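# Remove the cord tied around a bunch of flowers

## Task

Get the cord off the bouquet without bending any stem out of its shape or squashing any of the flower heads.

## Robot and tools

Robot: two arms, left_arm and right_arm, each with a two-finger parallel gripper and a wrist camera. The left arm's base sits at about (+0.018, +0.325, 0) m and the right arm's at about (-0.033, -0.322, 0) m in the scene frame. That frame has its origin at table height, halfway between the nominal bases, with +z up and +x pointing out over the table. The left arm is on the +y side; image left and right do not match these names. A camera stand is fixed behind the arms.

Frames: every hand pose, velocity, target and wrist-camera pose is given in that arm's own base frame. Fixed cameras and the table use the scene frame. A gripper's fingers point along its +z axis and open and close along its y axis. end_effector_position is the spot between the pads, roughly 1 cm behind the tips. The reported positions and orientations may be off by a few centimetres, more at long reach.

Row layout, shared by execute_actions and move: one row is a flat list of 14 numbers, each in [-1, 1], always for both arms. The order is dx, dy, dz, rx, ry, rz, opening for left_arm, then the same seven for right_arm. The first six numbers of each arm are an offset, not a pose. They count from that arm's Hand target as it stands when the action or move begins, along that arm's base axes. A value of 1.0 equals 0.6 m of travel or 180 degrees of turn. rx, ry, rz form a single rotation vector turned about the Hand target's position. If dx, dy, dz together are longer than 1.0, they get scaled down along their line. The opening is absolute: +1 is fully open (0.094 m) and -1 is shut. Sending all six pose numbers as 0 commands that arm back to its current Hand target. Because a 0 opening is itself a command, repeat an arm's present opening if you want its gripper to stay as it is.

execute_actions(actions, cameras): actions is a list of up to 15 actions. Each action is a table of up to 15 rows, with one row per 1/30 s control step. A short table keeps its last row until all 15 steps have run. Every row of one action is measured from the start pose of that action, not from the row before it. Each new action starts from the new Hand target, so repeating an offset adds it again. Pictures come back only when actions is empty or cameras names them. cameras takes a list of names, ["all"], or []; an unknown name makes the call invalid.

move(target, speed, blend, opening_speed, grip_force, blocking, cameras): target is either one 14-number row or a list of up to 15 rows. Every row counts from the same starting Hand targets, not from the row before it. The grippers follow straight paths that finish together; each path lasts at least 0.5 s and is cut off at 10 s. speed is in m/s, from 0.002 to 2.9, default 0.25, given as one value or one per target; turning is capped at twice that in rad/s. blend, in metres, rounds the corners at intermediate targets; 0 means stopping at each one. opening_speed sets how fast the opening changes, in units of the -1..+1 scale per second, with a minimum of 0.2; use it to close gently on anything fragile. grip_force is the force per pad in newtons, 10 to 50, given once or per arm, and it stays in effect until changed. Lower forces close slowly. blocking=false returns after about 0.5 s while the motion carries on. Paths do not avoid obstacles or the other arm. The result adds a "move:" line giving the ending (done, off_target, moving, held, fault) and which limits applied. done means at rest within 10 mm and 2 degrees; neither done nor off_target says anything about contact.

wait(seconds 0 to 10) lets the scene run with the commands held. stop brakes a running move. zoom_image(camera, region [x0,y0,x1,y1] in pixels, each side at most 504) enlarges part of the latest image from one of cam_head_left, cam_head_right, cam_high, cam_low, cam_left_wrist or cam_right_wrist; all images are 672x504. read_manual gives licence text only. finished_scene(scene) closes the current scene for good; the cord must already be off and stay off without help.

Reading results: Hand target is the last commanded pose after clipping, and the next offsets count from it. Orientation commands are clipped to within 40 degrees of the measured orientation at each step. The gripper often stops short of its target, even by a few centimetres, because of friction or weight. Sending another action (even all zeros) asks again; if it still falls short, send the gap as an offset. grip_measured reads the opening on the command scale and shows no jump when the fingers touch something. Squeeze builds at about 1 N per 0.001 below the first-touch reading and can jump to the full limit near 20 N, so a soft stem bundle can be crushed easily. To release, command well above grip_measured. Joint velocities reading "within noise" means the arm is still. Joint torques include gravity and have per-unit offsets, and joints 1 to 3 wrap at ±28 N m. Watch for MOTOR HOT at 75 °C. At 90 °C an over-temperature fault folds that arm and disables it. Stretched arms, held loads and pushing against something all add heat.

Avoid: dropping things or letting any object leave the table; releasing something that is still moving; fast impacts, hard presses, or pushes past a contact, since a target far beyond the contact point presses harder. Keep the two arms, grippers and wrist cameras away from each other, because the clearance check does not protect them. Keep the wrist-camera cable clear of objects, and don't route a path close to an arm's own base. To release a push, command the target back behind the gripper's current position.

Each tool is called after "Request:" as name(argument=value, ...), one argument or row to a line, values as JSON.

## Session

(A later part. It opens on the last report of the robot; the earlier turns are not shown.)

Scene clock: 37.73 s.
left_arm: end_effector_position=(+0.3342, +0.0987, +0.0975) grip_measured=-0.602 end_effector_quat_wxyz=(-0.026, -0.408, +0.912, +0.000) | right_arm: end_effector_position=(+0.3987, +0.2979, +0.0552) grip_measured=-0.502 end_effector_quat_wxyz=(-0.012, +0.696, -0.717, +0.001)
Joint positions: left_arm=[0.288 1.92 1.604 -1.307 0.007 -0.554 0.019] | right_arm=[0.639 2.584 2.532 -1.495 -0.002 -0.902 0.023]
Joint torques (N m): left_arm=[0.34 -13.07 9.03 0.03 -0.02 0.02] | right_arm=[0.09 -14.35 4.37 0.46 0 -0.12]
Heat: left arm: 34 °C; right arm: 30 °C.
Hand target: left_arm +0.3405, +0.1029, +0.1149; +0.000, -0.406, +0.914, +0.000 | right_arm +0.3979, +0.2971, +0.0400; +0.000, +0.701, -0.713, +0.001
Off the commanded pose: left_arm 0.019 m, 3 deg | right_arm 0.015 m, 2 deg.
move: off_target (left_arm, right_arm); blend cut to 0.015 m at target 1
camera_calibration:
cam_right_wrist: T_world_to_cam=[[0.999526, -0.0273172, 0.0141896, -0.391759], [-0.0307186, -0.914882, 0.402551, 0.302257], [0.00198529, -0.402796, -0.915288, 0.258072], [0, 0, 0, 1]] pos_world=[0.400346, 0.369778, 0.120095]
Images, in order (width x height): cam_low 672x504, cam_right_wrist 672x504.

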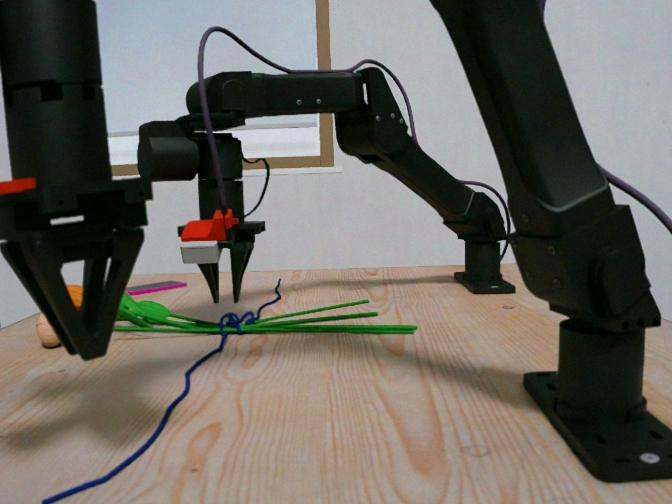

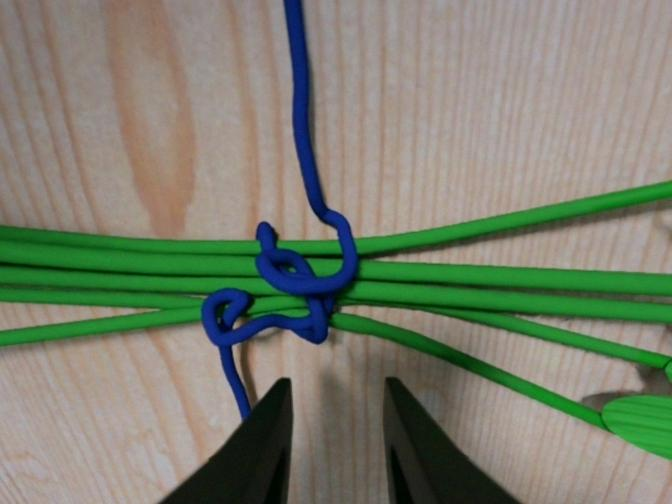

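Request:
move(
  target=[0, 0.0, 0.0, 0, 0, 0, -0.6, -0.0098, -0.0143, -0.04, 0, 0, 0, -0.7],
  speed=0.06,
  cameras=["cam_low","cam_right_wrist"],
)

Request:
zoom_image(
  camera="cam_right_wrist",
  region=[240, 300, 440, 450],
)

Request:
zoom_image(
  camera="cam_low",
  region=[140, 240, 300, 360],
)

Scene clock: 39.53 s.
left_arm: end_effector_position=(+0.3342, +0.0987, +0.0975) grip_measured=-0.602 end_effector_quat_wxyz=(-0.026, -0.408, +0.912, +0.000) | right_arm: end_effector_position=(+0.3881, +0.2892, +0.0186) grip_measured=-0.699 end_effector_quat_wxyz=(+0.010, +0.699, -0.715, -0.001)
Joint positions: left_arm=[0.288 1.92 1.604 -1.307 0.007 -0.554 0.019] | right_arm=[0.639 2.534 2.294 -1.35 0.002 -0.909 0.014]
Joint torques (N m): left_arm=[0.1 -12.96 8.7 0.11 -0.02 0.05] | right_arm=[-0.65 -17.33 3.43 0.6 -0.03 -0.13]
Heat: left arm: 34 °C; right arm: 30 °C.
Hand target: left_arm +0.3405, +0.1029, +0.1149; +0.000, -0.406, +0.914, +0.000 | right_arm +0.3920, +0.2885, +0.0160; +0.000, +0.701, -0.713, +0.000
Off the commanded pose: left_arm 0.019 m, 3 deg | right_arm 0.005 m, 1 deg.
move: off_target (left_arm)
camera_calibration:
cam_right_wrist: T_world_to_cam=[[0.999615, -0.0209034, -0.018248, -0.382154], [-0.0110405, -0.902965, 0.429572, 0.297206], [-0.0254568, -0.429205, -0.902848, 0.239148], [0, 0, 0, 1]] pos_world=[0.391376, 0.363022, 0.0812696]
Images, in order (width x height): cam_low 672x504, cam_right_wrist 672x504.

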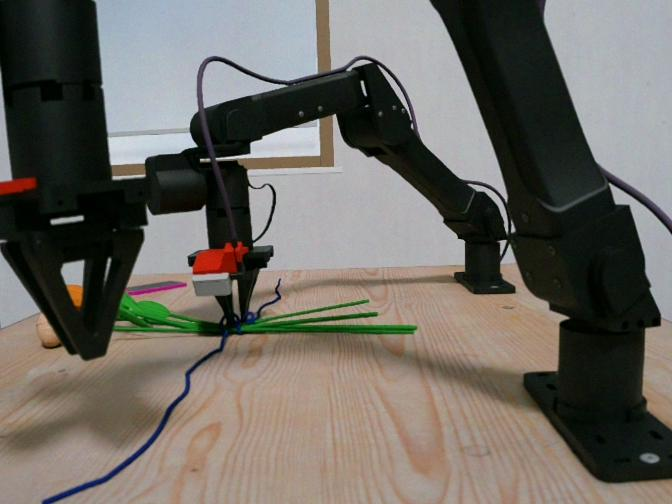

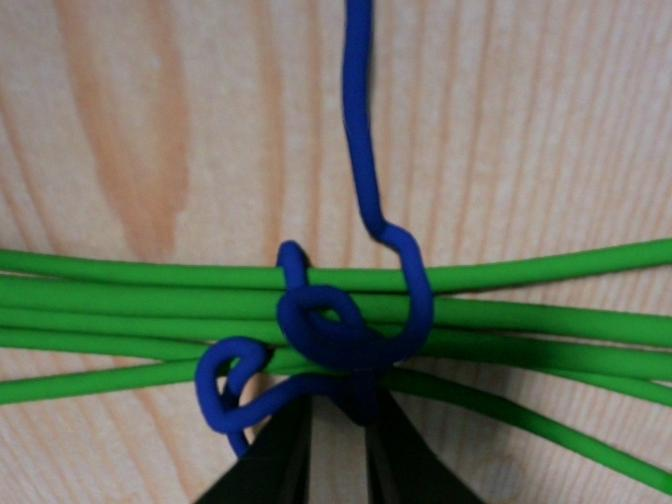

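Scaled by 2.520 from the camera's 672x504 image, which has a finer 960x720 frame.

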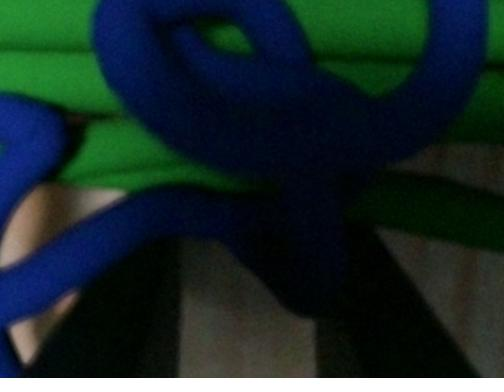

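Scaled by 3.150 from the camera's 672x504 image, which has a finer 960x720 frame.

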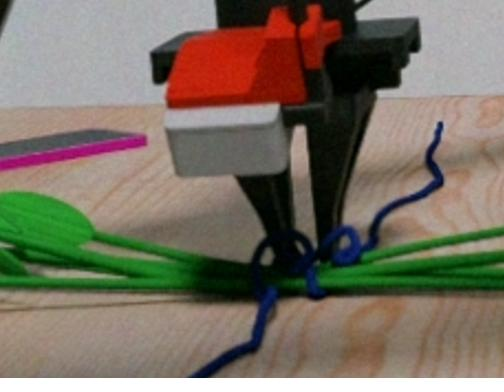

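Request:
move(
  target=[0, 0.0, 0.0, 0, 0, 0, -0.6, 0.006, 0.0, 0, 0, 0, 0, -1],
  opening_speed=0.4,
  cameras=["cam_low","cam_right_wrist"],
)

Request:
zoom_image(
  camera="cam_right_wrist",
  region=[240, 300, 440, 450],
)

Scene clock: 41.33 s.
left_arm: end_effector_position=(+0.3342, +0.0987, +0.0975) grip_measured=-0.602 end_effector_quat_wxyz=(-0.026, -0.408, +0.912, +0.000) | right_arm: end_effector_position=(+0.3930, +0.2888, +0.0186) grip_measured=-0.945 end_effector_quat_wxyz=(+0.003, +0.699, -0.716, +0.002)
Joint positions: left_arm=[0.288 1.92 1.604 -1.307 0.007 -0.554 0.019] | right_arm=[0.633 2.534 2.294 -1.335 0.004 -0.914 0.003]
Joint torques (N m): left_arm=[0.08 -12.82 8.85 0.1 -0.09 0.02] | right_arm=[-0.46 -15.87 5.59 0.41 -0.06 -0.14]
Heat: left arm: 34 °C; right arm: 31 °C.
Hand target: left_arm +0.3405, +0.1029, +0.1149; +0.000, -0.406, +0.914, +0.000 | right_arm +0.3957, +0.2885, +0.0160; +0.000, +0.701, -0.713, +0.000
Off the commanded pose: left_arm 0.019 m, 3 deg | right_arm 0.004 m, 0 deg.
move: off_target (left_arm)
camera_calibration:
cam_right_wrist: T_world_to_cam=[[0.999755, -0.0215779, -0.00490366, -0.387293], [-0.0174741, -0.905815, 0.423314, 0.300322], [-0.013576, -0.423125, -0.90597, 0.232689], [0, 0, 0, 1]] pos_world=[0.395605, 0.362136, 0.0817798]
Images, in order (width x height): cam_low 672x504, cam_right_wrist 672x504.

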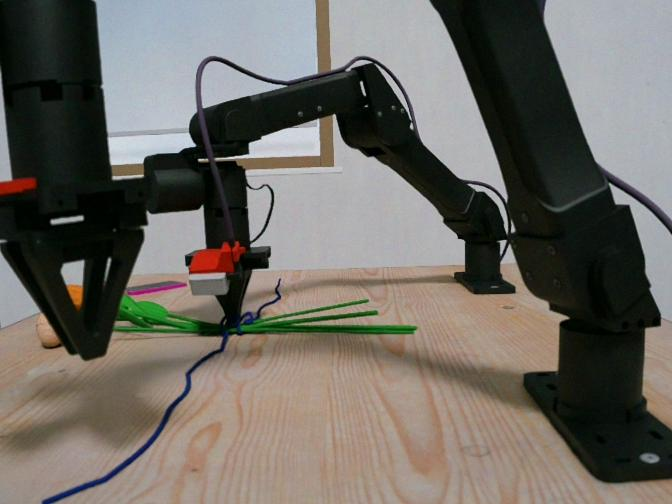

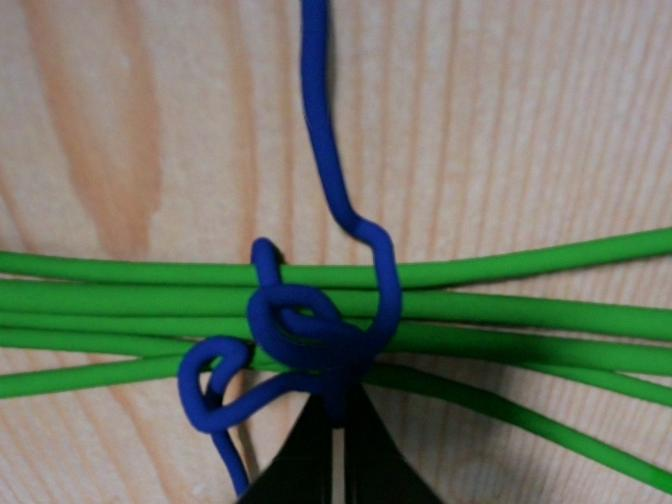

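Scaled by 2.520 from the camera's 672x504 image, which has a finer 960x720 frame.

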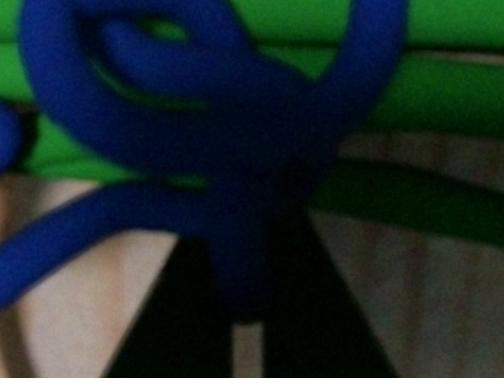

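Request:
move(
  target=[0, 0.0, 0.0, 0, 0, 0, -0.6, 0.0, -0.09, 0.03, 0, 0, 0, -1],
  speed=0.06,
  cameras=["cam_high","cam_right_wrist"],
)

Request:
zoom_image(
  camera="cam_right_wrist",
  region=[200, 200, 500, 430],
)

Scene clock: 43.00 s.
left_arm: end_effector_position=(+0.3342, +0.0987, +0.0975) grip_measured=-0.602 end_effector_quat_wxyz=(-0.026, -0.408, +0.912, +0.000) | right_arm: end_effector_position=(+0.3922, +0.2355, +0.0187) grip_measured=-0.946 end_effector_quat_wxyz=(+0.019, +0.697, -0.716, -0.007)
Joint positions: left_arm=[0.288 1.92 1.604 -1.307 0.007 -0.554 0.019] | right_arm=[0.537 2.413 2.072 -1.271 -0.004 -1.007 0.003]
Joint torques (N m): left_arm=[0.27 -13.09 8.64 0.09 -0.03 0.05] | right_arm=[-0.42 -19.99 3.99 0.32 0.01 -0.17]
Heat: left arm: 34 °C; right arm: 31 °C.
Hand target: left_arm +0.3405, +0.1029, +0.1149; +0.000, -0.406, +0.914, +0.000 | right_arm +0.3957, +0.2344, +0.0339; +0.000, +0.701, -0.713, +0.001
Off the commanded pose: left_arm 0.019 m, 3 deg | right_arm 0.016 m, 2 deg.
move: off_target (left_arm, right_arm)
camera_calibration:
cam_right_wrist: T_world_to_cam=[[0.998877, -0.0246824, -0.0404375, -0.385871], [-0.00468553, -0.900843, 0.43412, 0.24567], [-0.0471429, -0.433443, -0.899947, 0.225688], [0, 0, 0, 1]] pos_world=[0.397228, 0.309609, 0.0808532]
Images, in order (width x height): cam_high 672x504, cam_right_wrist 672x504.

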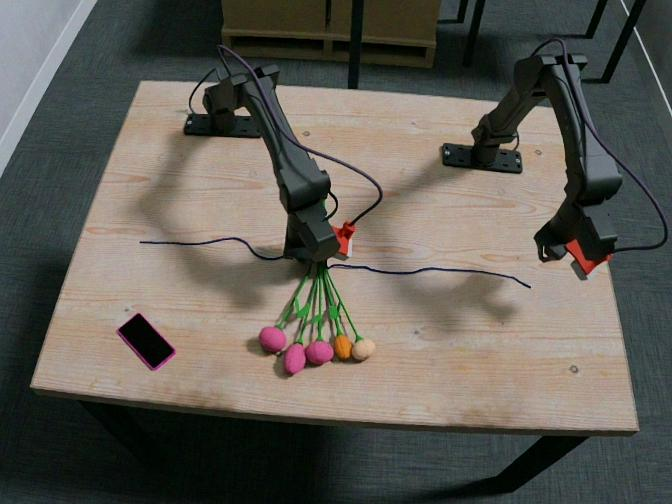

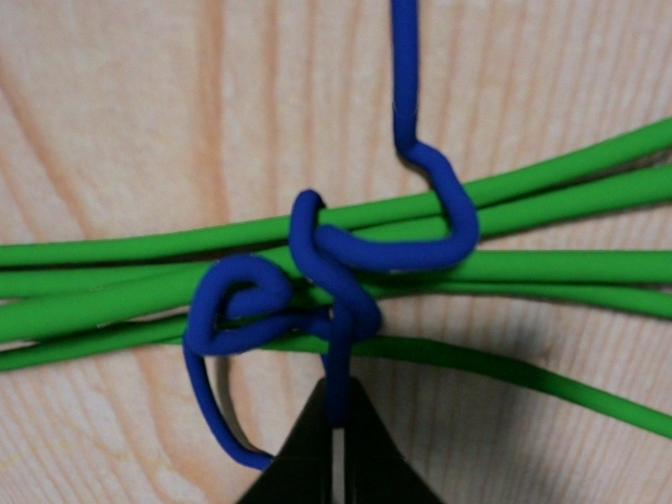

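Scaled by 1.680 from the camera's 672x504 image, which has a finer 960x720 frame.

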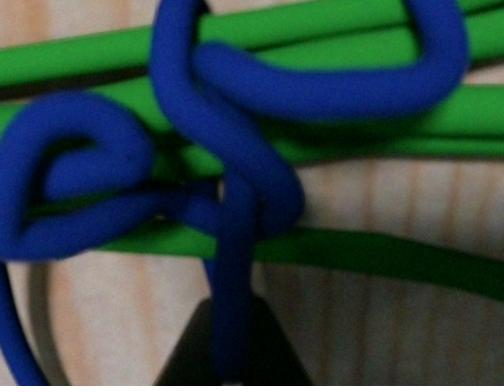

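Request:
move(
  target=[0, 0.0, 0.0, 0, 0, 0, -0.6, -0.38, -0.19, 0.0, 0, 0, 0, -1],
  speed=0.12,
  cameras=["cam_high","cam_right_wrist","cam_head_left"],
)

Request:
zoom_image(
  camera="cam_right_wrist",
  region=[200, 200, 500, 430],
)

Scene clock: 46.93 s.
left_arm: end_effector_position=(+0.3342, +0.0987, +0.0975) grip_measured=-0.602 end_effector_quat_wxyz=(-0.026, -0.408, +0.912, +0.000) | right_arm: end_effector_position=(+0.1739, +0.1232, +0.0340) grip_measured=-0.946 end_effector_quat_wxyz=(-0.003, +0.702, -0.712, +0.001)
Joint positions: left_arm=[0.288 1.92 1.604 -1.307 0.007 -0.554 0.019] | right_arm=[0.612 1.411 0.786 -0.94 0.001 -0.943 0.003]
Joint torques (N m): left_arm=[0.34 -13.18 8.62 0.07 -0.04 0.03] | right_arm=[0.68 -7.01 3.95 0.25 -0.03 0.02]
Heat: left arm: 35 °C; right arm: 32 °C.
Hand target: left_arm +0.3405, +0.1029, +0.1149; +0.000, -0.406, +0.914, +0.000 | right_arm +0.1676, +0.1203, +0.0339; +0.000, +0.701, -0.713, +0.000
Off the commanded pose: left_arm 0.019 m, 3 deg | right_arm 0.007 m, 0 deg.
move: off_target (left_arm)
camera_calibration:
cam_right_wrist: T_world_to_cam=[[0.999918, -0.0127361, 0.00124008, -0.173028], [-0.0121011, -0.909626, 0.415252, 0.13986], [-0.0041607, -0.415233, -0.909705, 0.171096], [0, 0, 0, 1]] pos_world=[0.175418, 0.196061, 0.0977844]
Images, in order (width x height): cam_head_left 672x504, cam_high 672x504, cam_right_wrist 672x504.

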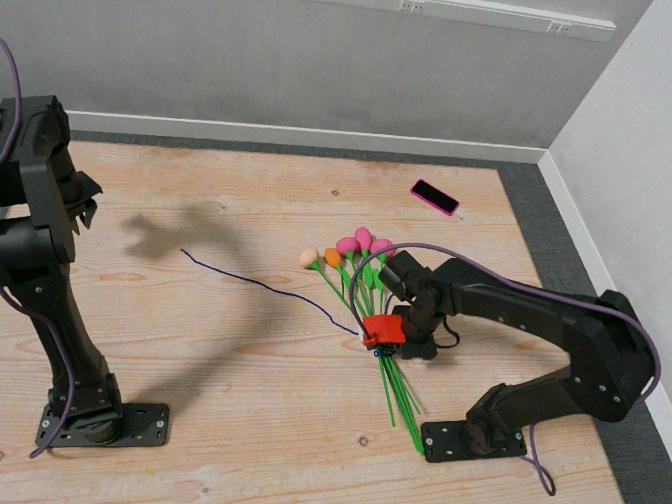

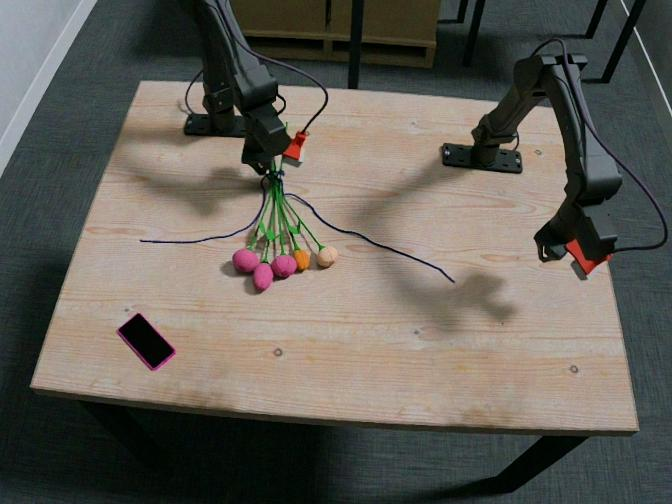

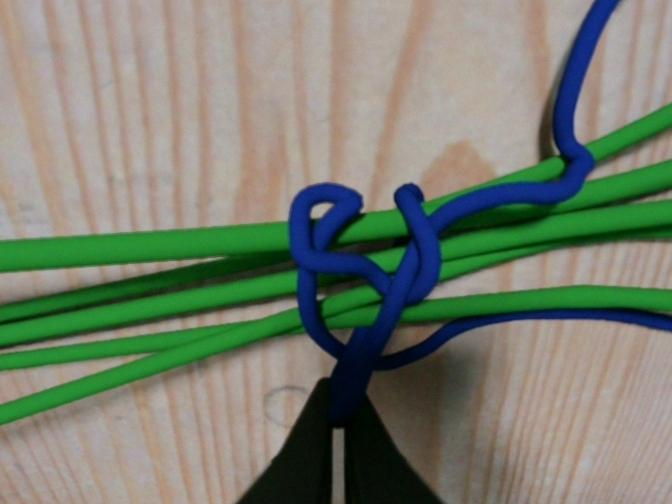

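Scaled by 1.680 from the camera's 672x504 image, which has a finer 960x720 frame.

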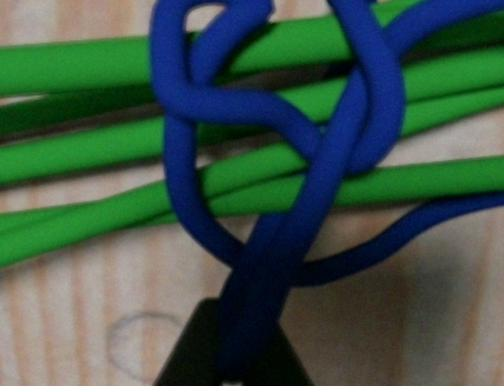

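Request:
move(
  target=[-0.098, -0.733, 0.02, 0, 0, -0.17, -0.5, 0, 0.167, 0.0, 0, 0, 0, -1],
  speed=[0.25],
  cameras=["cam_high","cam_right_wrist","cam_left_wrist"],
)

Scene clock: 51.63 s.
left_arm: end_effector_position=(+0.2764, -0.3361, +0.1252) grip_measured=-0.502 end_effector_quat_wxyz=(-0.005, -0.144, +0.990, +0.000) | right_arm: end_effector_position=(+0.1646, +0.2128, +0.0333) grip_measured=-0.946 end_effector_quat_wxyz=(+0.004, +0.702, -0.712, +0.004)
Joint positions: left_arm=[-0.881 2.275 2.258 -1.56 0.009 -1.171 0.023] | right_arm=[0.913 1.643 1.003 -0.94 0.006 -0.644 0.003]
Joint torques (N m): left_arm=[0.64 -11.74 8.95 0.16 -0.07 -0.11] | right_arm=[0.49 -5.64 7.28 0.31 -0.04 0.05]
Heat: left arm: 35 °C; right arm: 31 °C.
Hand target: left_arm +0.2819, -0.3370, +0.1270; +0.000, -0.151, +0.989, +0.000 | right_arm +0.1676, +0.2206, +0.0339; +0.000, +0.701, -0.713, +0.001
Off the commanded pose: left_arm 0.006 m, 1 deg | right_arm 0.008 m, 1 deg.
move: done
camera_calibration:
cam_left_wrist: T_world_to_cam=[[0.27967, -0.960078, -0.00585378, -0.397729], [-0.860491, -0.253355, 0.442003, 0.136546], [-0.425841, -0.118578, -0.896994, 0.277682], [0, 0, 0, 1]] pos_world=[0.346978, -0.31433, 0.186397]
cam_right_wrist: T_world_to_cam=[[0.999929, -0.0112434, -0.00391935, -0.162798], [-0.00848809, -0.90394, 0.427576, 0.21925], [-0.00835024, -0.427512, -0.903971, 0.210698], [0, 0, 0, 1]] pos_world=[0.166407, 0.286434, 0.0960808]
Images, in order (width x height): cam_high 672x504, cam_left_wrist 672x504, cam_right_wrist 672x504.

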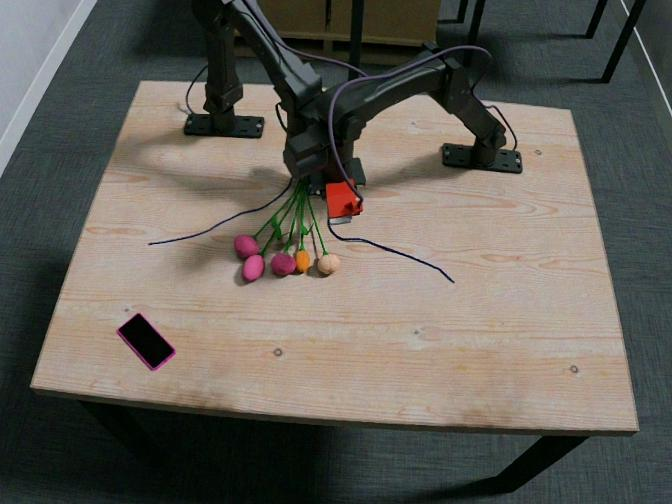

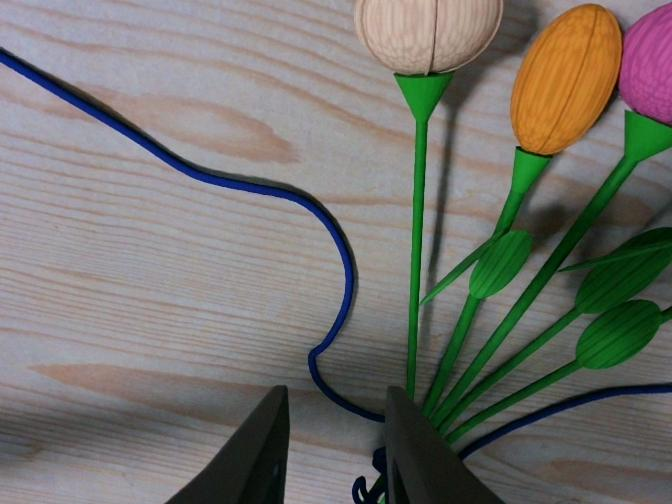

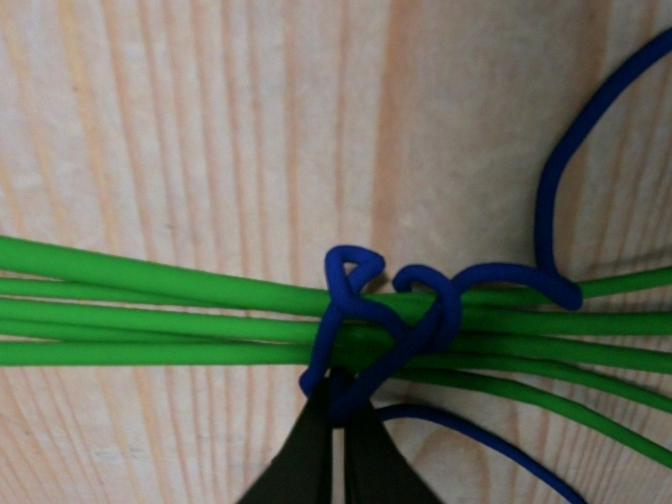

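Request:
move(
  target=[
    [0.0285, -0.046, -0.13, 0, 0, 0.01, -0.4, 0, 0, 0.0, 0, 0, 0, -1],
    [0.0285, -0.046, -0.182, 0, 0, 0.01, -0.4, 0, 0, 0.0, 0, 0, 0, -1],
  ],
  speed=[0.18,0.08],
  blend=[0.02,0],
  grip_force=[25,50],
  cameras=["cam_left_wrist"],
)

Scene clock: 55.70 s.
left_arm: end_effector_position=(+0.3001, -0.3648, +0.0265) grip_measured=-0.402 end_effector_quat_wxyz=(-0.001, -0.165, +0.986, -0.007) | right_arm: end_effector_position=(+0.1646, +0.2128, +0.0333) grip_measured=-0.946 end_effector_quat_wxyz=(+0.004, +0.702, -0.712, +0.004)
Joint positions: left_arm=[-0.881 2.42 2.116 -1.256 0.009 -1.212 0.028] | right_arm=[0.913 1.643 1.003 -0.94 0.006 -0.644 0.003]
Joint torques (N m): left_arm=[-0.46 -13.46 5.45 0.45 -0.03 -0.11] | right_arm=[0.49 -5.68 7.17 0.34 -0.08 0.06]
Heat: left arm: 35 °C; right arm: 30 °C.
Hand target: left_arm +0.2989, -0.3645, +0.0178; +0.000, -0.166, +0.986, +0.000 | right_arm +0.1676, +0.2206, +0.0339; +0.000, +0.701, -0.713, +0.001
Off the commanded pose: left_arm 0.009 m, 1 deg | right_arm 0.008 m, 1 deg.
grip_force (N): 25, 50
move: done; blend cut to 0.0156 m at target 1
camera_calibration:
cam_left_wrist: T_world_to_cam=[[0.318984, -0.947717, 0.00907532, -0.440133], [-0.853848, -0.283207, 0.436735, 0.180536], [-0.411331, -0.14706, -0.899545, 0.18113], [0, 0, 0, 1]] pos_world=[0.36905, -0.339355, 0.0880828]
Images, in order (width x height): cam_left_wrist 672x504.

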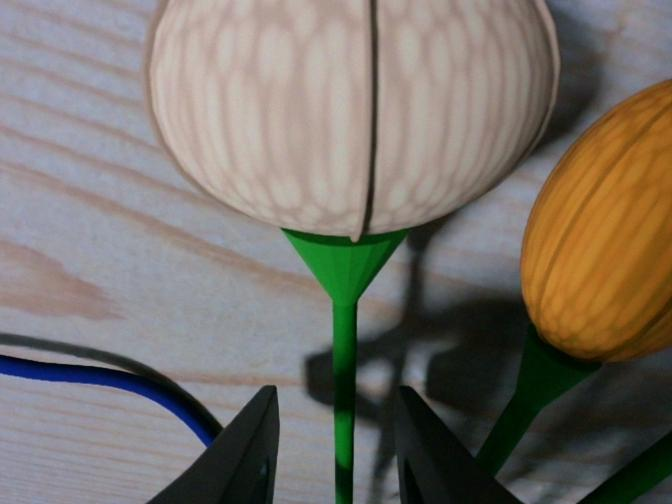

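Request:
move(
  target=[
    [0, 0, 0, 0, 0, 0, -1, 0, 0, 0.0, 0, 0, 0, -1],
    [0.11, 0.038, 0.006, 0, 0, 0, -1, 0, 0, 0.0, 0, 0, 0, -1],
    [0.178, 0.22, 0.01, 0, 0, 0.05, -1, 0, 0, 0.0, 0, 0, 0, -1],
  ],
  speed=[0.1,0.1,0.12],
  blend=[0,0.03,0],
  cameras=["cam_left_wrist","cam_right_wrist","cam_high"],
)

Scene clock: 59.80 s.
left_arm: end_effector_position=(+0.4064, -0.2454, +0.0238) grip_measured=-0.907 end_effector_quat_wxyz=(-0.008, -0.242, +0.970, -0.017) | right_arm: end_effector_position=(+0.1647, +0.2128, +0.0333) grip_measured=-0.947 end_effector_quat_wxyz=(+0.004, +0.702, -0.712, +0.004)
Joint positions: left_arm=[-0.532 2.43 2.124 -1.251 0.035 -1.022 0.004] | right_arm=[0.913 1.643 1.003 -0.94 0.006 -0.644 0.003]
Joint torques (N m): left_arm=[0.79 -16.39 4.1 0.34 -0.34 0.02] | right_arm=[0.49 -5.64 7.19 0.31 -0.1 0.04]
Heat: left arm: 35 °C; right arm: 30 °C.
Hand target: left_arm +0.4057, -0.2326, +0.0237; +0.000, -0.243, +0.970, +0.000 | right_arm +0.1676, +0.2206, +0.0339; +0.000, +0.701, -0.713, +0.001
Off the commanded pose: left_arm 0.013 m, 2 deg | right_arm 0.008 m, 1 deg.
grip_force (N): 25, 50
move: off_target (left_arm)
camera_calibration:
cam_left_wrist: T_world_to_cam=[[0.46462, -0.885148, 0.0253457, -0.405091], [-0.794694, -0.404172, 0.452888, 0.252129], [-0.390629, -0.230563, -0.891207, 0.210929], [0, 0, 0, 1]] pos_world=[0.470973, -0.208029, 0.0840629]
cam_right_wrist: T_world_to_cam=[[0.999926, -0.0116044, -0.00375197, -0.16271], [-0.00888791, -0.904031, 0.427376, 0.219452], [-0.00835134, -0.42731, -0.904066, 0.210692], [0, 0, 0, 1]] pos_world=[0.166408, 0.286534, 0.0960809]
Images, in order (width x height): cam_high 672x504, cam_left_wrist 672x504, cam_right_wrist 672x504.

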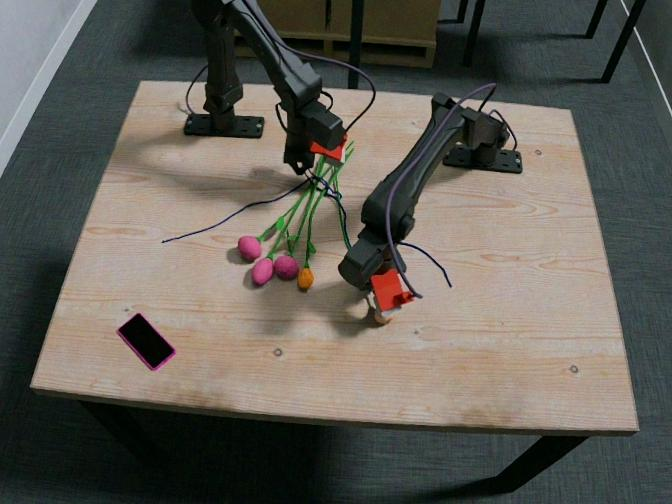

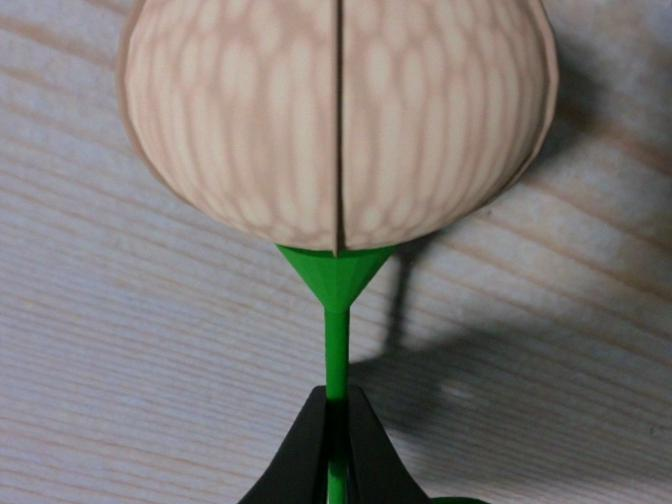

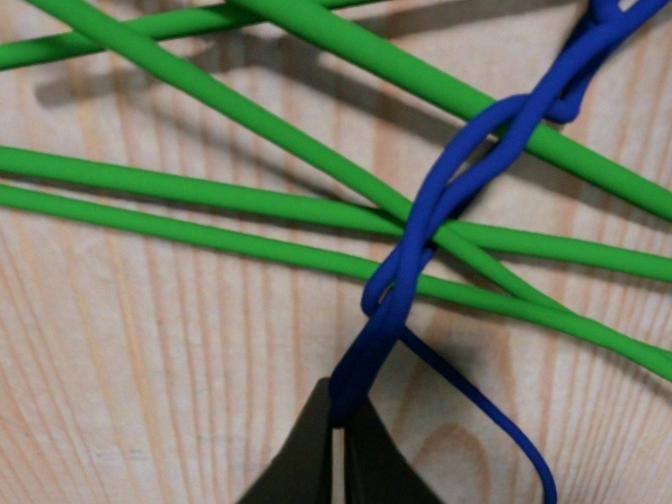

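Request:
zoom_image(
  camera="cam_high",
  region=[280, 130, 400, 300],
)

Request:
zoom_image(
  camera="cam_right_wrist",
  region=[330, 0, 672, 260],
)

Scaled by 2.965 from the camera's 672x504 image, which has a finer 960x720 frame.

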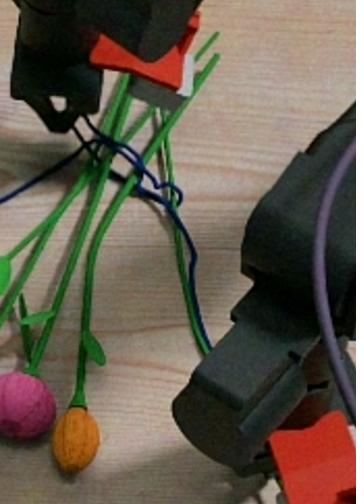

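Scaled by 1.474 from the camera's 672x504 image, which has a finer 960x720 frame.

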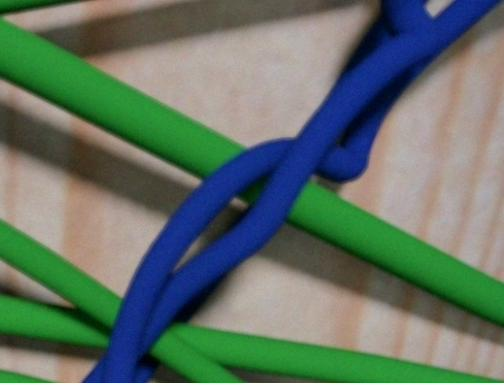

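Request:
move(
  target=[
    [0.1, 0.02, 0.004, 0, 0, 0, -1, -0.065, -0.02, 0.0, 0, 0, 0, -1],
  ],
  speed=[0.1],
  cameras=["cam_right_wrist","cam_high"],
)

Request:
zoom_image(
  camera="cam_high",
  region=[260, 120, 420, 300],
)

Scene clock: 61.93 s.
left_arm: end_effector_position=(+0.4635, -0.2231, +0.0274) grip_measured=-0.907 end_effector_quat_wxyz=(+0.003, -0.248, +0.969, -0.011) | right_arm: end_effector_position=(+0.1325, +0.2103, +0.0326) grip_measured=-0.947 end_effector_quat_wxyz=(+0.005, +0.702, -0.712, +0.004)
Joint positions: left_arm=[-0.446 2.764 2.773 -1.56 0.014 -0.947 0.004] | right_arm=[1.009 1.57 0.924 -0.936 0.006 -0.548 0.003]
Joint torques (N m): left_arm=[-0.01 -14.32 8.88 0.18 -0.11 0.1] | right_arm=[0.57 -9.22 3.86 0.32 -0.08 0.04]
Heat: left arm: 35 °C; right arm: 30 °C.
Hand target: left_arm +0.4658, -0.2204, +0.0261; +0.000, -0.243, +0.970, +0.000 | right_arm +0.1287, +0.2086, +0.0340; +0.000, +0.701, -0.713, +0.000
Off the commanded pose: left_arm 0.004 m, 1 deg | right_arm 0.004 m, 1 deg.
joint sent to its limit (left arm) — joint 4 (wrist pitch), lower limit. The joint targets still meet the commanded pose.
grip_force (N): 25, 50
move: done
camera_calibration:
cam_right_wrist: T_world_to_cam=[[0.999927, -0.0112426, -0.00434027, -0.130589], [-0.0082871, -0.902944, 0.429679, 0.216768], [-0.00874972, -0.429612, -0.902971, 0.209185], [0, 0, 0, 1]] pos_world=[0.134206, 0.284129, 0.0951806]
Images, in order (width x height): cam_high 672x504, cam_right_wrist 672x504.

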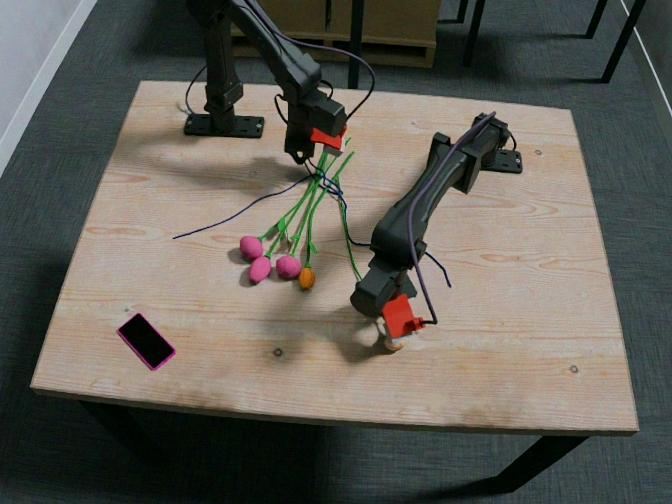

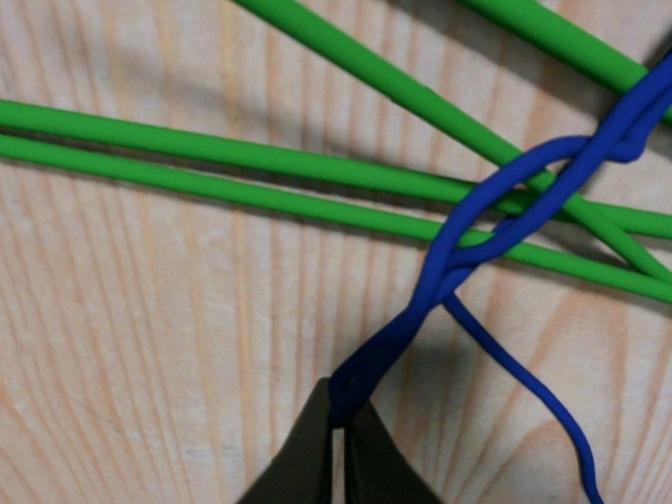

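Scaled by 2.800 from the camera's 672x504 image, which has a finer 960x720 frame.

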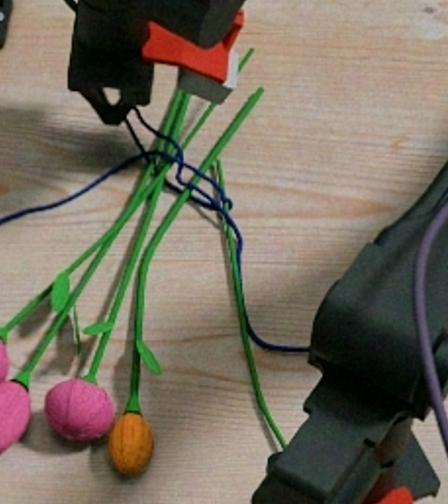

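Request:
move(
  target=[
    [0.062, 0.18, 0.006, 0, 0, 0, -1, 0, 0, 0.0, 0, 0, 0, -1],
  ],
  speed=[0.12],
  cameras=["cam_right_wrist","cam_high"],
)

Request:
zoom_image(
  camera="cam_high",
  region=[260, 120, 420, 300],
)

Scene clock: 64.20 s.
left_arm: end_effector_position=(+0.5007, -0.1108, +0.0273) grip_measured=-0.907 end_effector_quat_wxyz=(+0.004, -0.249, +0.968, -0.006) | right_arm: end_effector_position=(+0.1325, +0.2103, +0.0326) grip_measured=-0.947 end_effector_quat_wxyz=(+0.005, +0.702, -0.712, +0.004)
Joint positions: left_arm=[-0.217 2.764 2.773 -1.567 0.007 -0.721 0.004] | right_arm=[1.009 1.57 0.924 -0.936 0.006 -0.547 0.003]
Joint torques (N m): left_arm=[-0.27 -14.98 8.53 0.19 -0.02 0.03] | right_arm=[0.55 -9.09 3.79 0.32 -0.08 0.07]
Heat: left arm: 35 °C; right arm: 30 °C.
Hand target: left_arm +0.5030, -0.1126, +0.0297; +0.000, -0.243, +0.970, +0.000 | right_arm +0.1287, +0.2086, +0.0340; +0.000, +0.701, -0.713, +0.000
Off the commanded pose: left_arm 0.004 m, 1 deg | right_arm 0.004 m, 1 deg.
joint sent to its limit (left arm) — joint 4 (wrist pitch), lower limit. The joint targets still meet the commanded pose.
grip_force (N): 25, 50
move: done
camera_calibration:
cam_right_wrist: T_world_to_cam=[[0.999923, -0.0116469, -0.00425988, -0.130481], [-0.0086867, -0.902939, 0.429682, 0.216819], [-0.00885087, -0.429612, -0.90297, 0.209198], [0, 0, 0, 1]] pos_world=[0.134206, 0.284129, 0.0951807]
Images, in order (width x height): cam_high 672x504, cam_right_wrist 672x504.

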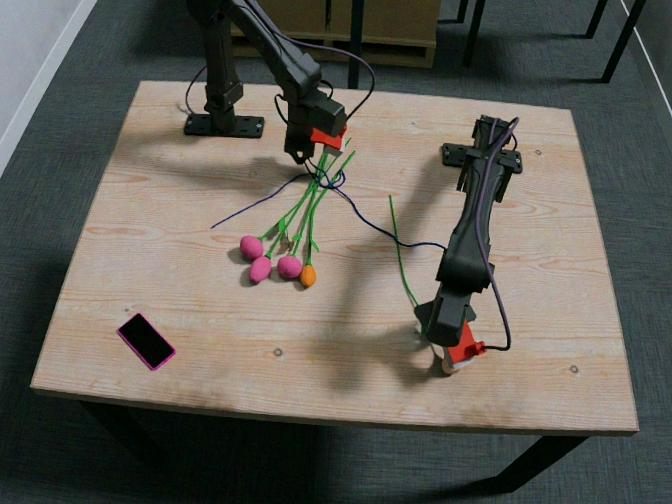

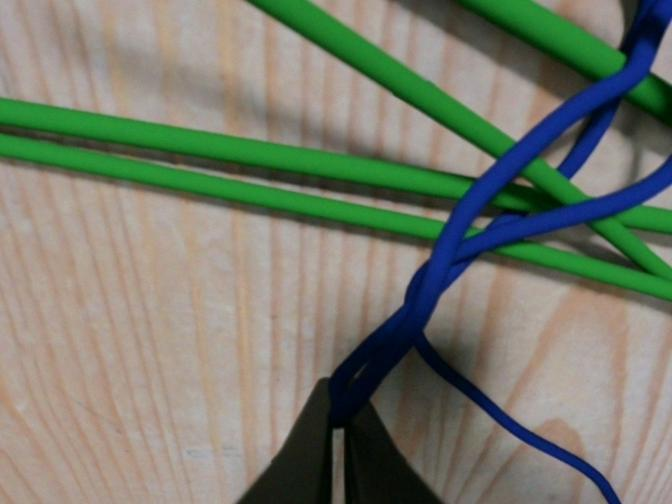

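Scaled by 2.800 from the camera's 672x504 image, which has a finer 960x720 frame.

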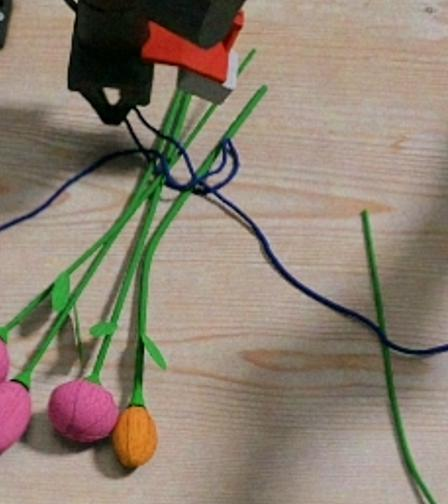

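Request:
move(
  target=[
    [0, 0, -0.011, 0, 0, 0, -1, 0, 0, 0.0, 0, 0, 0, -1],
    [0, 0, -0.011, 0, 0, 0, -0.4, 0, 0, 0.0, 0, 0, 0, -1],
    [0, 0, 0.1, 0, 0, 0, -0.4, -0.06, 0.012, 0.0, 0, 0, 0, -1],
    [-0.288, -0.362, 0.167, 0, 0, -0.11, -0.4, -0.167, 0.033, 0.0, 0, 0, 0, -1],
  ],
  speed=[0.08,0.1,0.15,0.2],
  blend=[0,0,0.03,0],
  cameras=["cam_right_wrist","cam_left_wrist","cam_high"],
)

Request:
zoom_image(
  camera="cam_high",
  region=[260, 120, 420, 300],
)

Scene clock: 68.83 s.
left_arm: end_effector_position=(+0.3288, -0.3329, +0.1060) grip_measured=-0.402 end_effector_quat_wxyz=(+0.003, -0.067, +0.998, -0.010) | right_arm: end_effector_position=(+0.0312, +0.2317, +0.0325) grip_measured=-0.947 end_effector_quat_wxyz=(+0.001, +0.703, -0.711, +0.005)
Joint positions: left_arm=[-0.791 2.427 2.447 -1.571 0.008 -0.925 0.028] | right_arm=[1.438 1.511 0.867 -0.936 0.006 -0.121 0.003]
Joint torques (N m): left_arm=[0.38 -19.77 6.19 0.26 -0.04 -0.06] | right_arm=[0.5 -8.31 4 0.3 -0.06 0.08]
Heat: left arm: 35 °C; right arm: 30 °C.
Hand target: left_arm +0.3302, -0.3298, +0.1300; +0.000, -0.073, +0.997, +0.000 | right_arm +0.0284, +0.2284, +0.0340; +0.000, +0.701, -0.713, +0.000
Off the commanded pose: left_arm 0.024 m, 1 deg | right_arm 0.004 m, 1 deg.
joint sent to its limit (left arm) — joint 4 (wrist pitch), lower limit. The joint targets are off in orientation, not in position.
grip_force (N): 25, 50
move: off_target (left_arm)
camera_calibration:
cam_left_wrist: T_world_to_cam=[[0.12732, -0.991725, 0.0164763, -0.372286], [-0.897657, -0.108145, 0.42722, 0.253004], [-0.421903, -0.0691836, -0.903997, 0.29904], [0, 0, 0, 1]] pos_world=[0.400676, -0.321156, 0.168377]
cam_right_wrist: T_world_to_cam=[[0.999952, -0.00968012, 0.00151896, -0.0296066], [-0.00940391, -0.904524, 0.42632, 0.235826], [-0.00275289, -0.426313, -0.904571, 0.216542], [0, 0, 0, 1]] pos_world=[0.0324189, 0.305338, 0.0953852]
Images, in order (width x height): cam_high 672x504, cam_left_wrist 672x504, cam_right_wrist 672x504.

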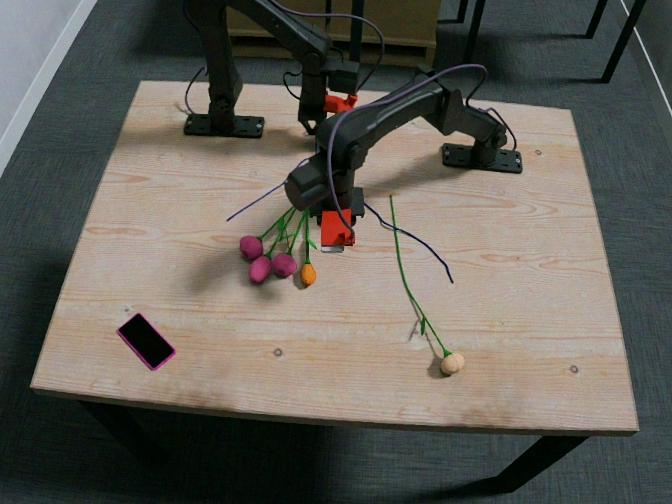

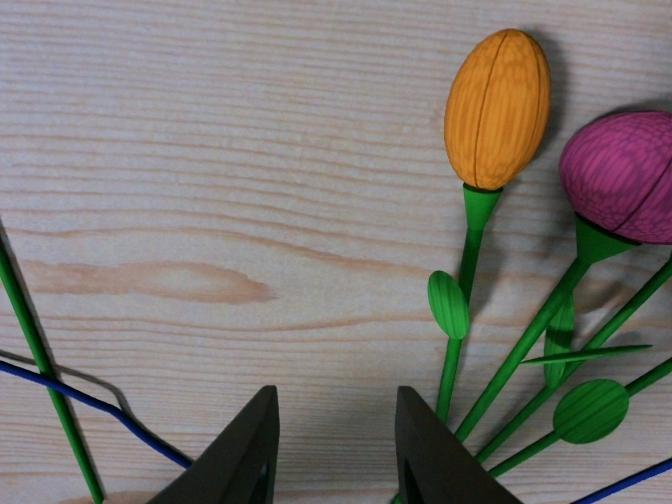

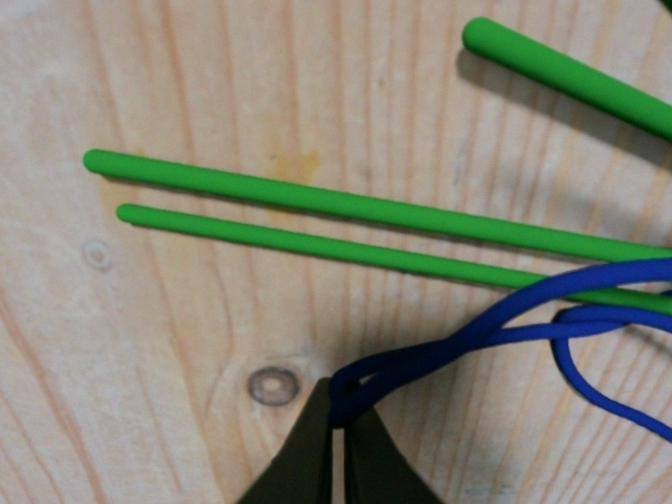

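Scaled by 2.800 from the camera's 672x504 image, which has a finer 960x720 frame.

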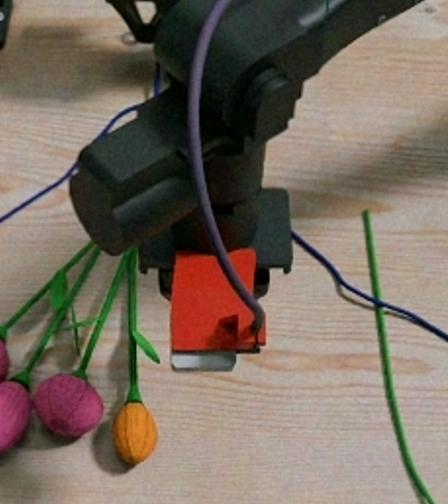

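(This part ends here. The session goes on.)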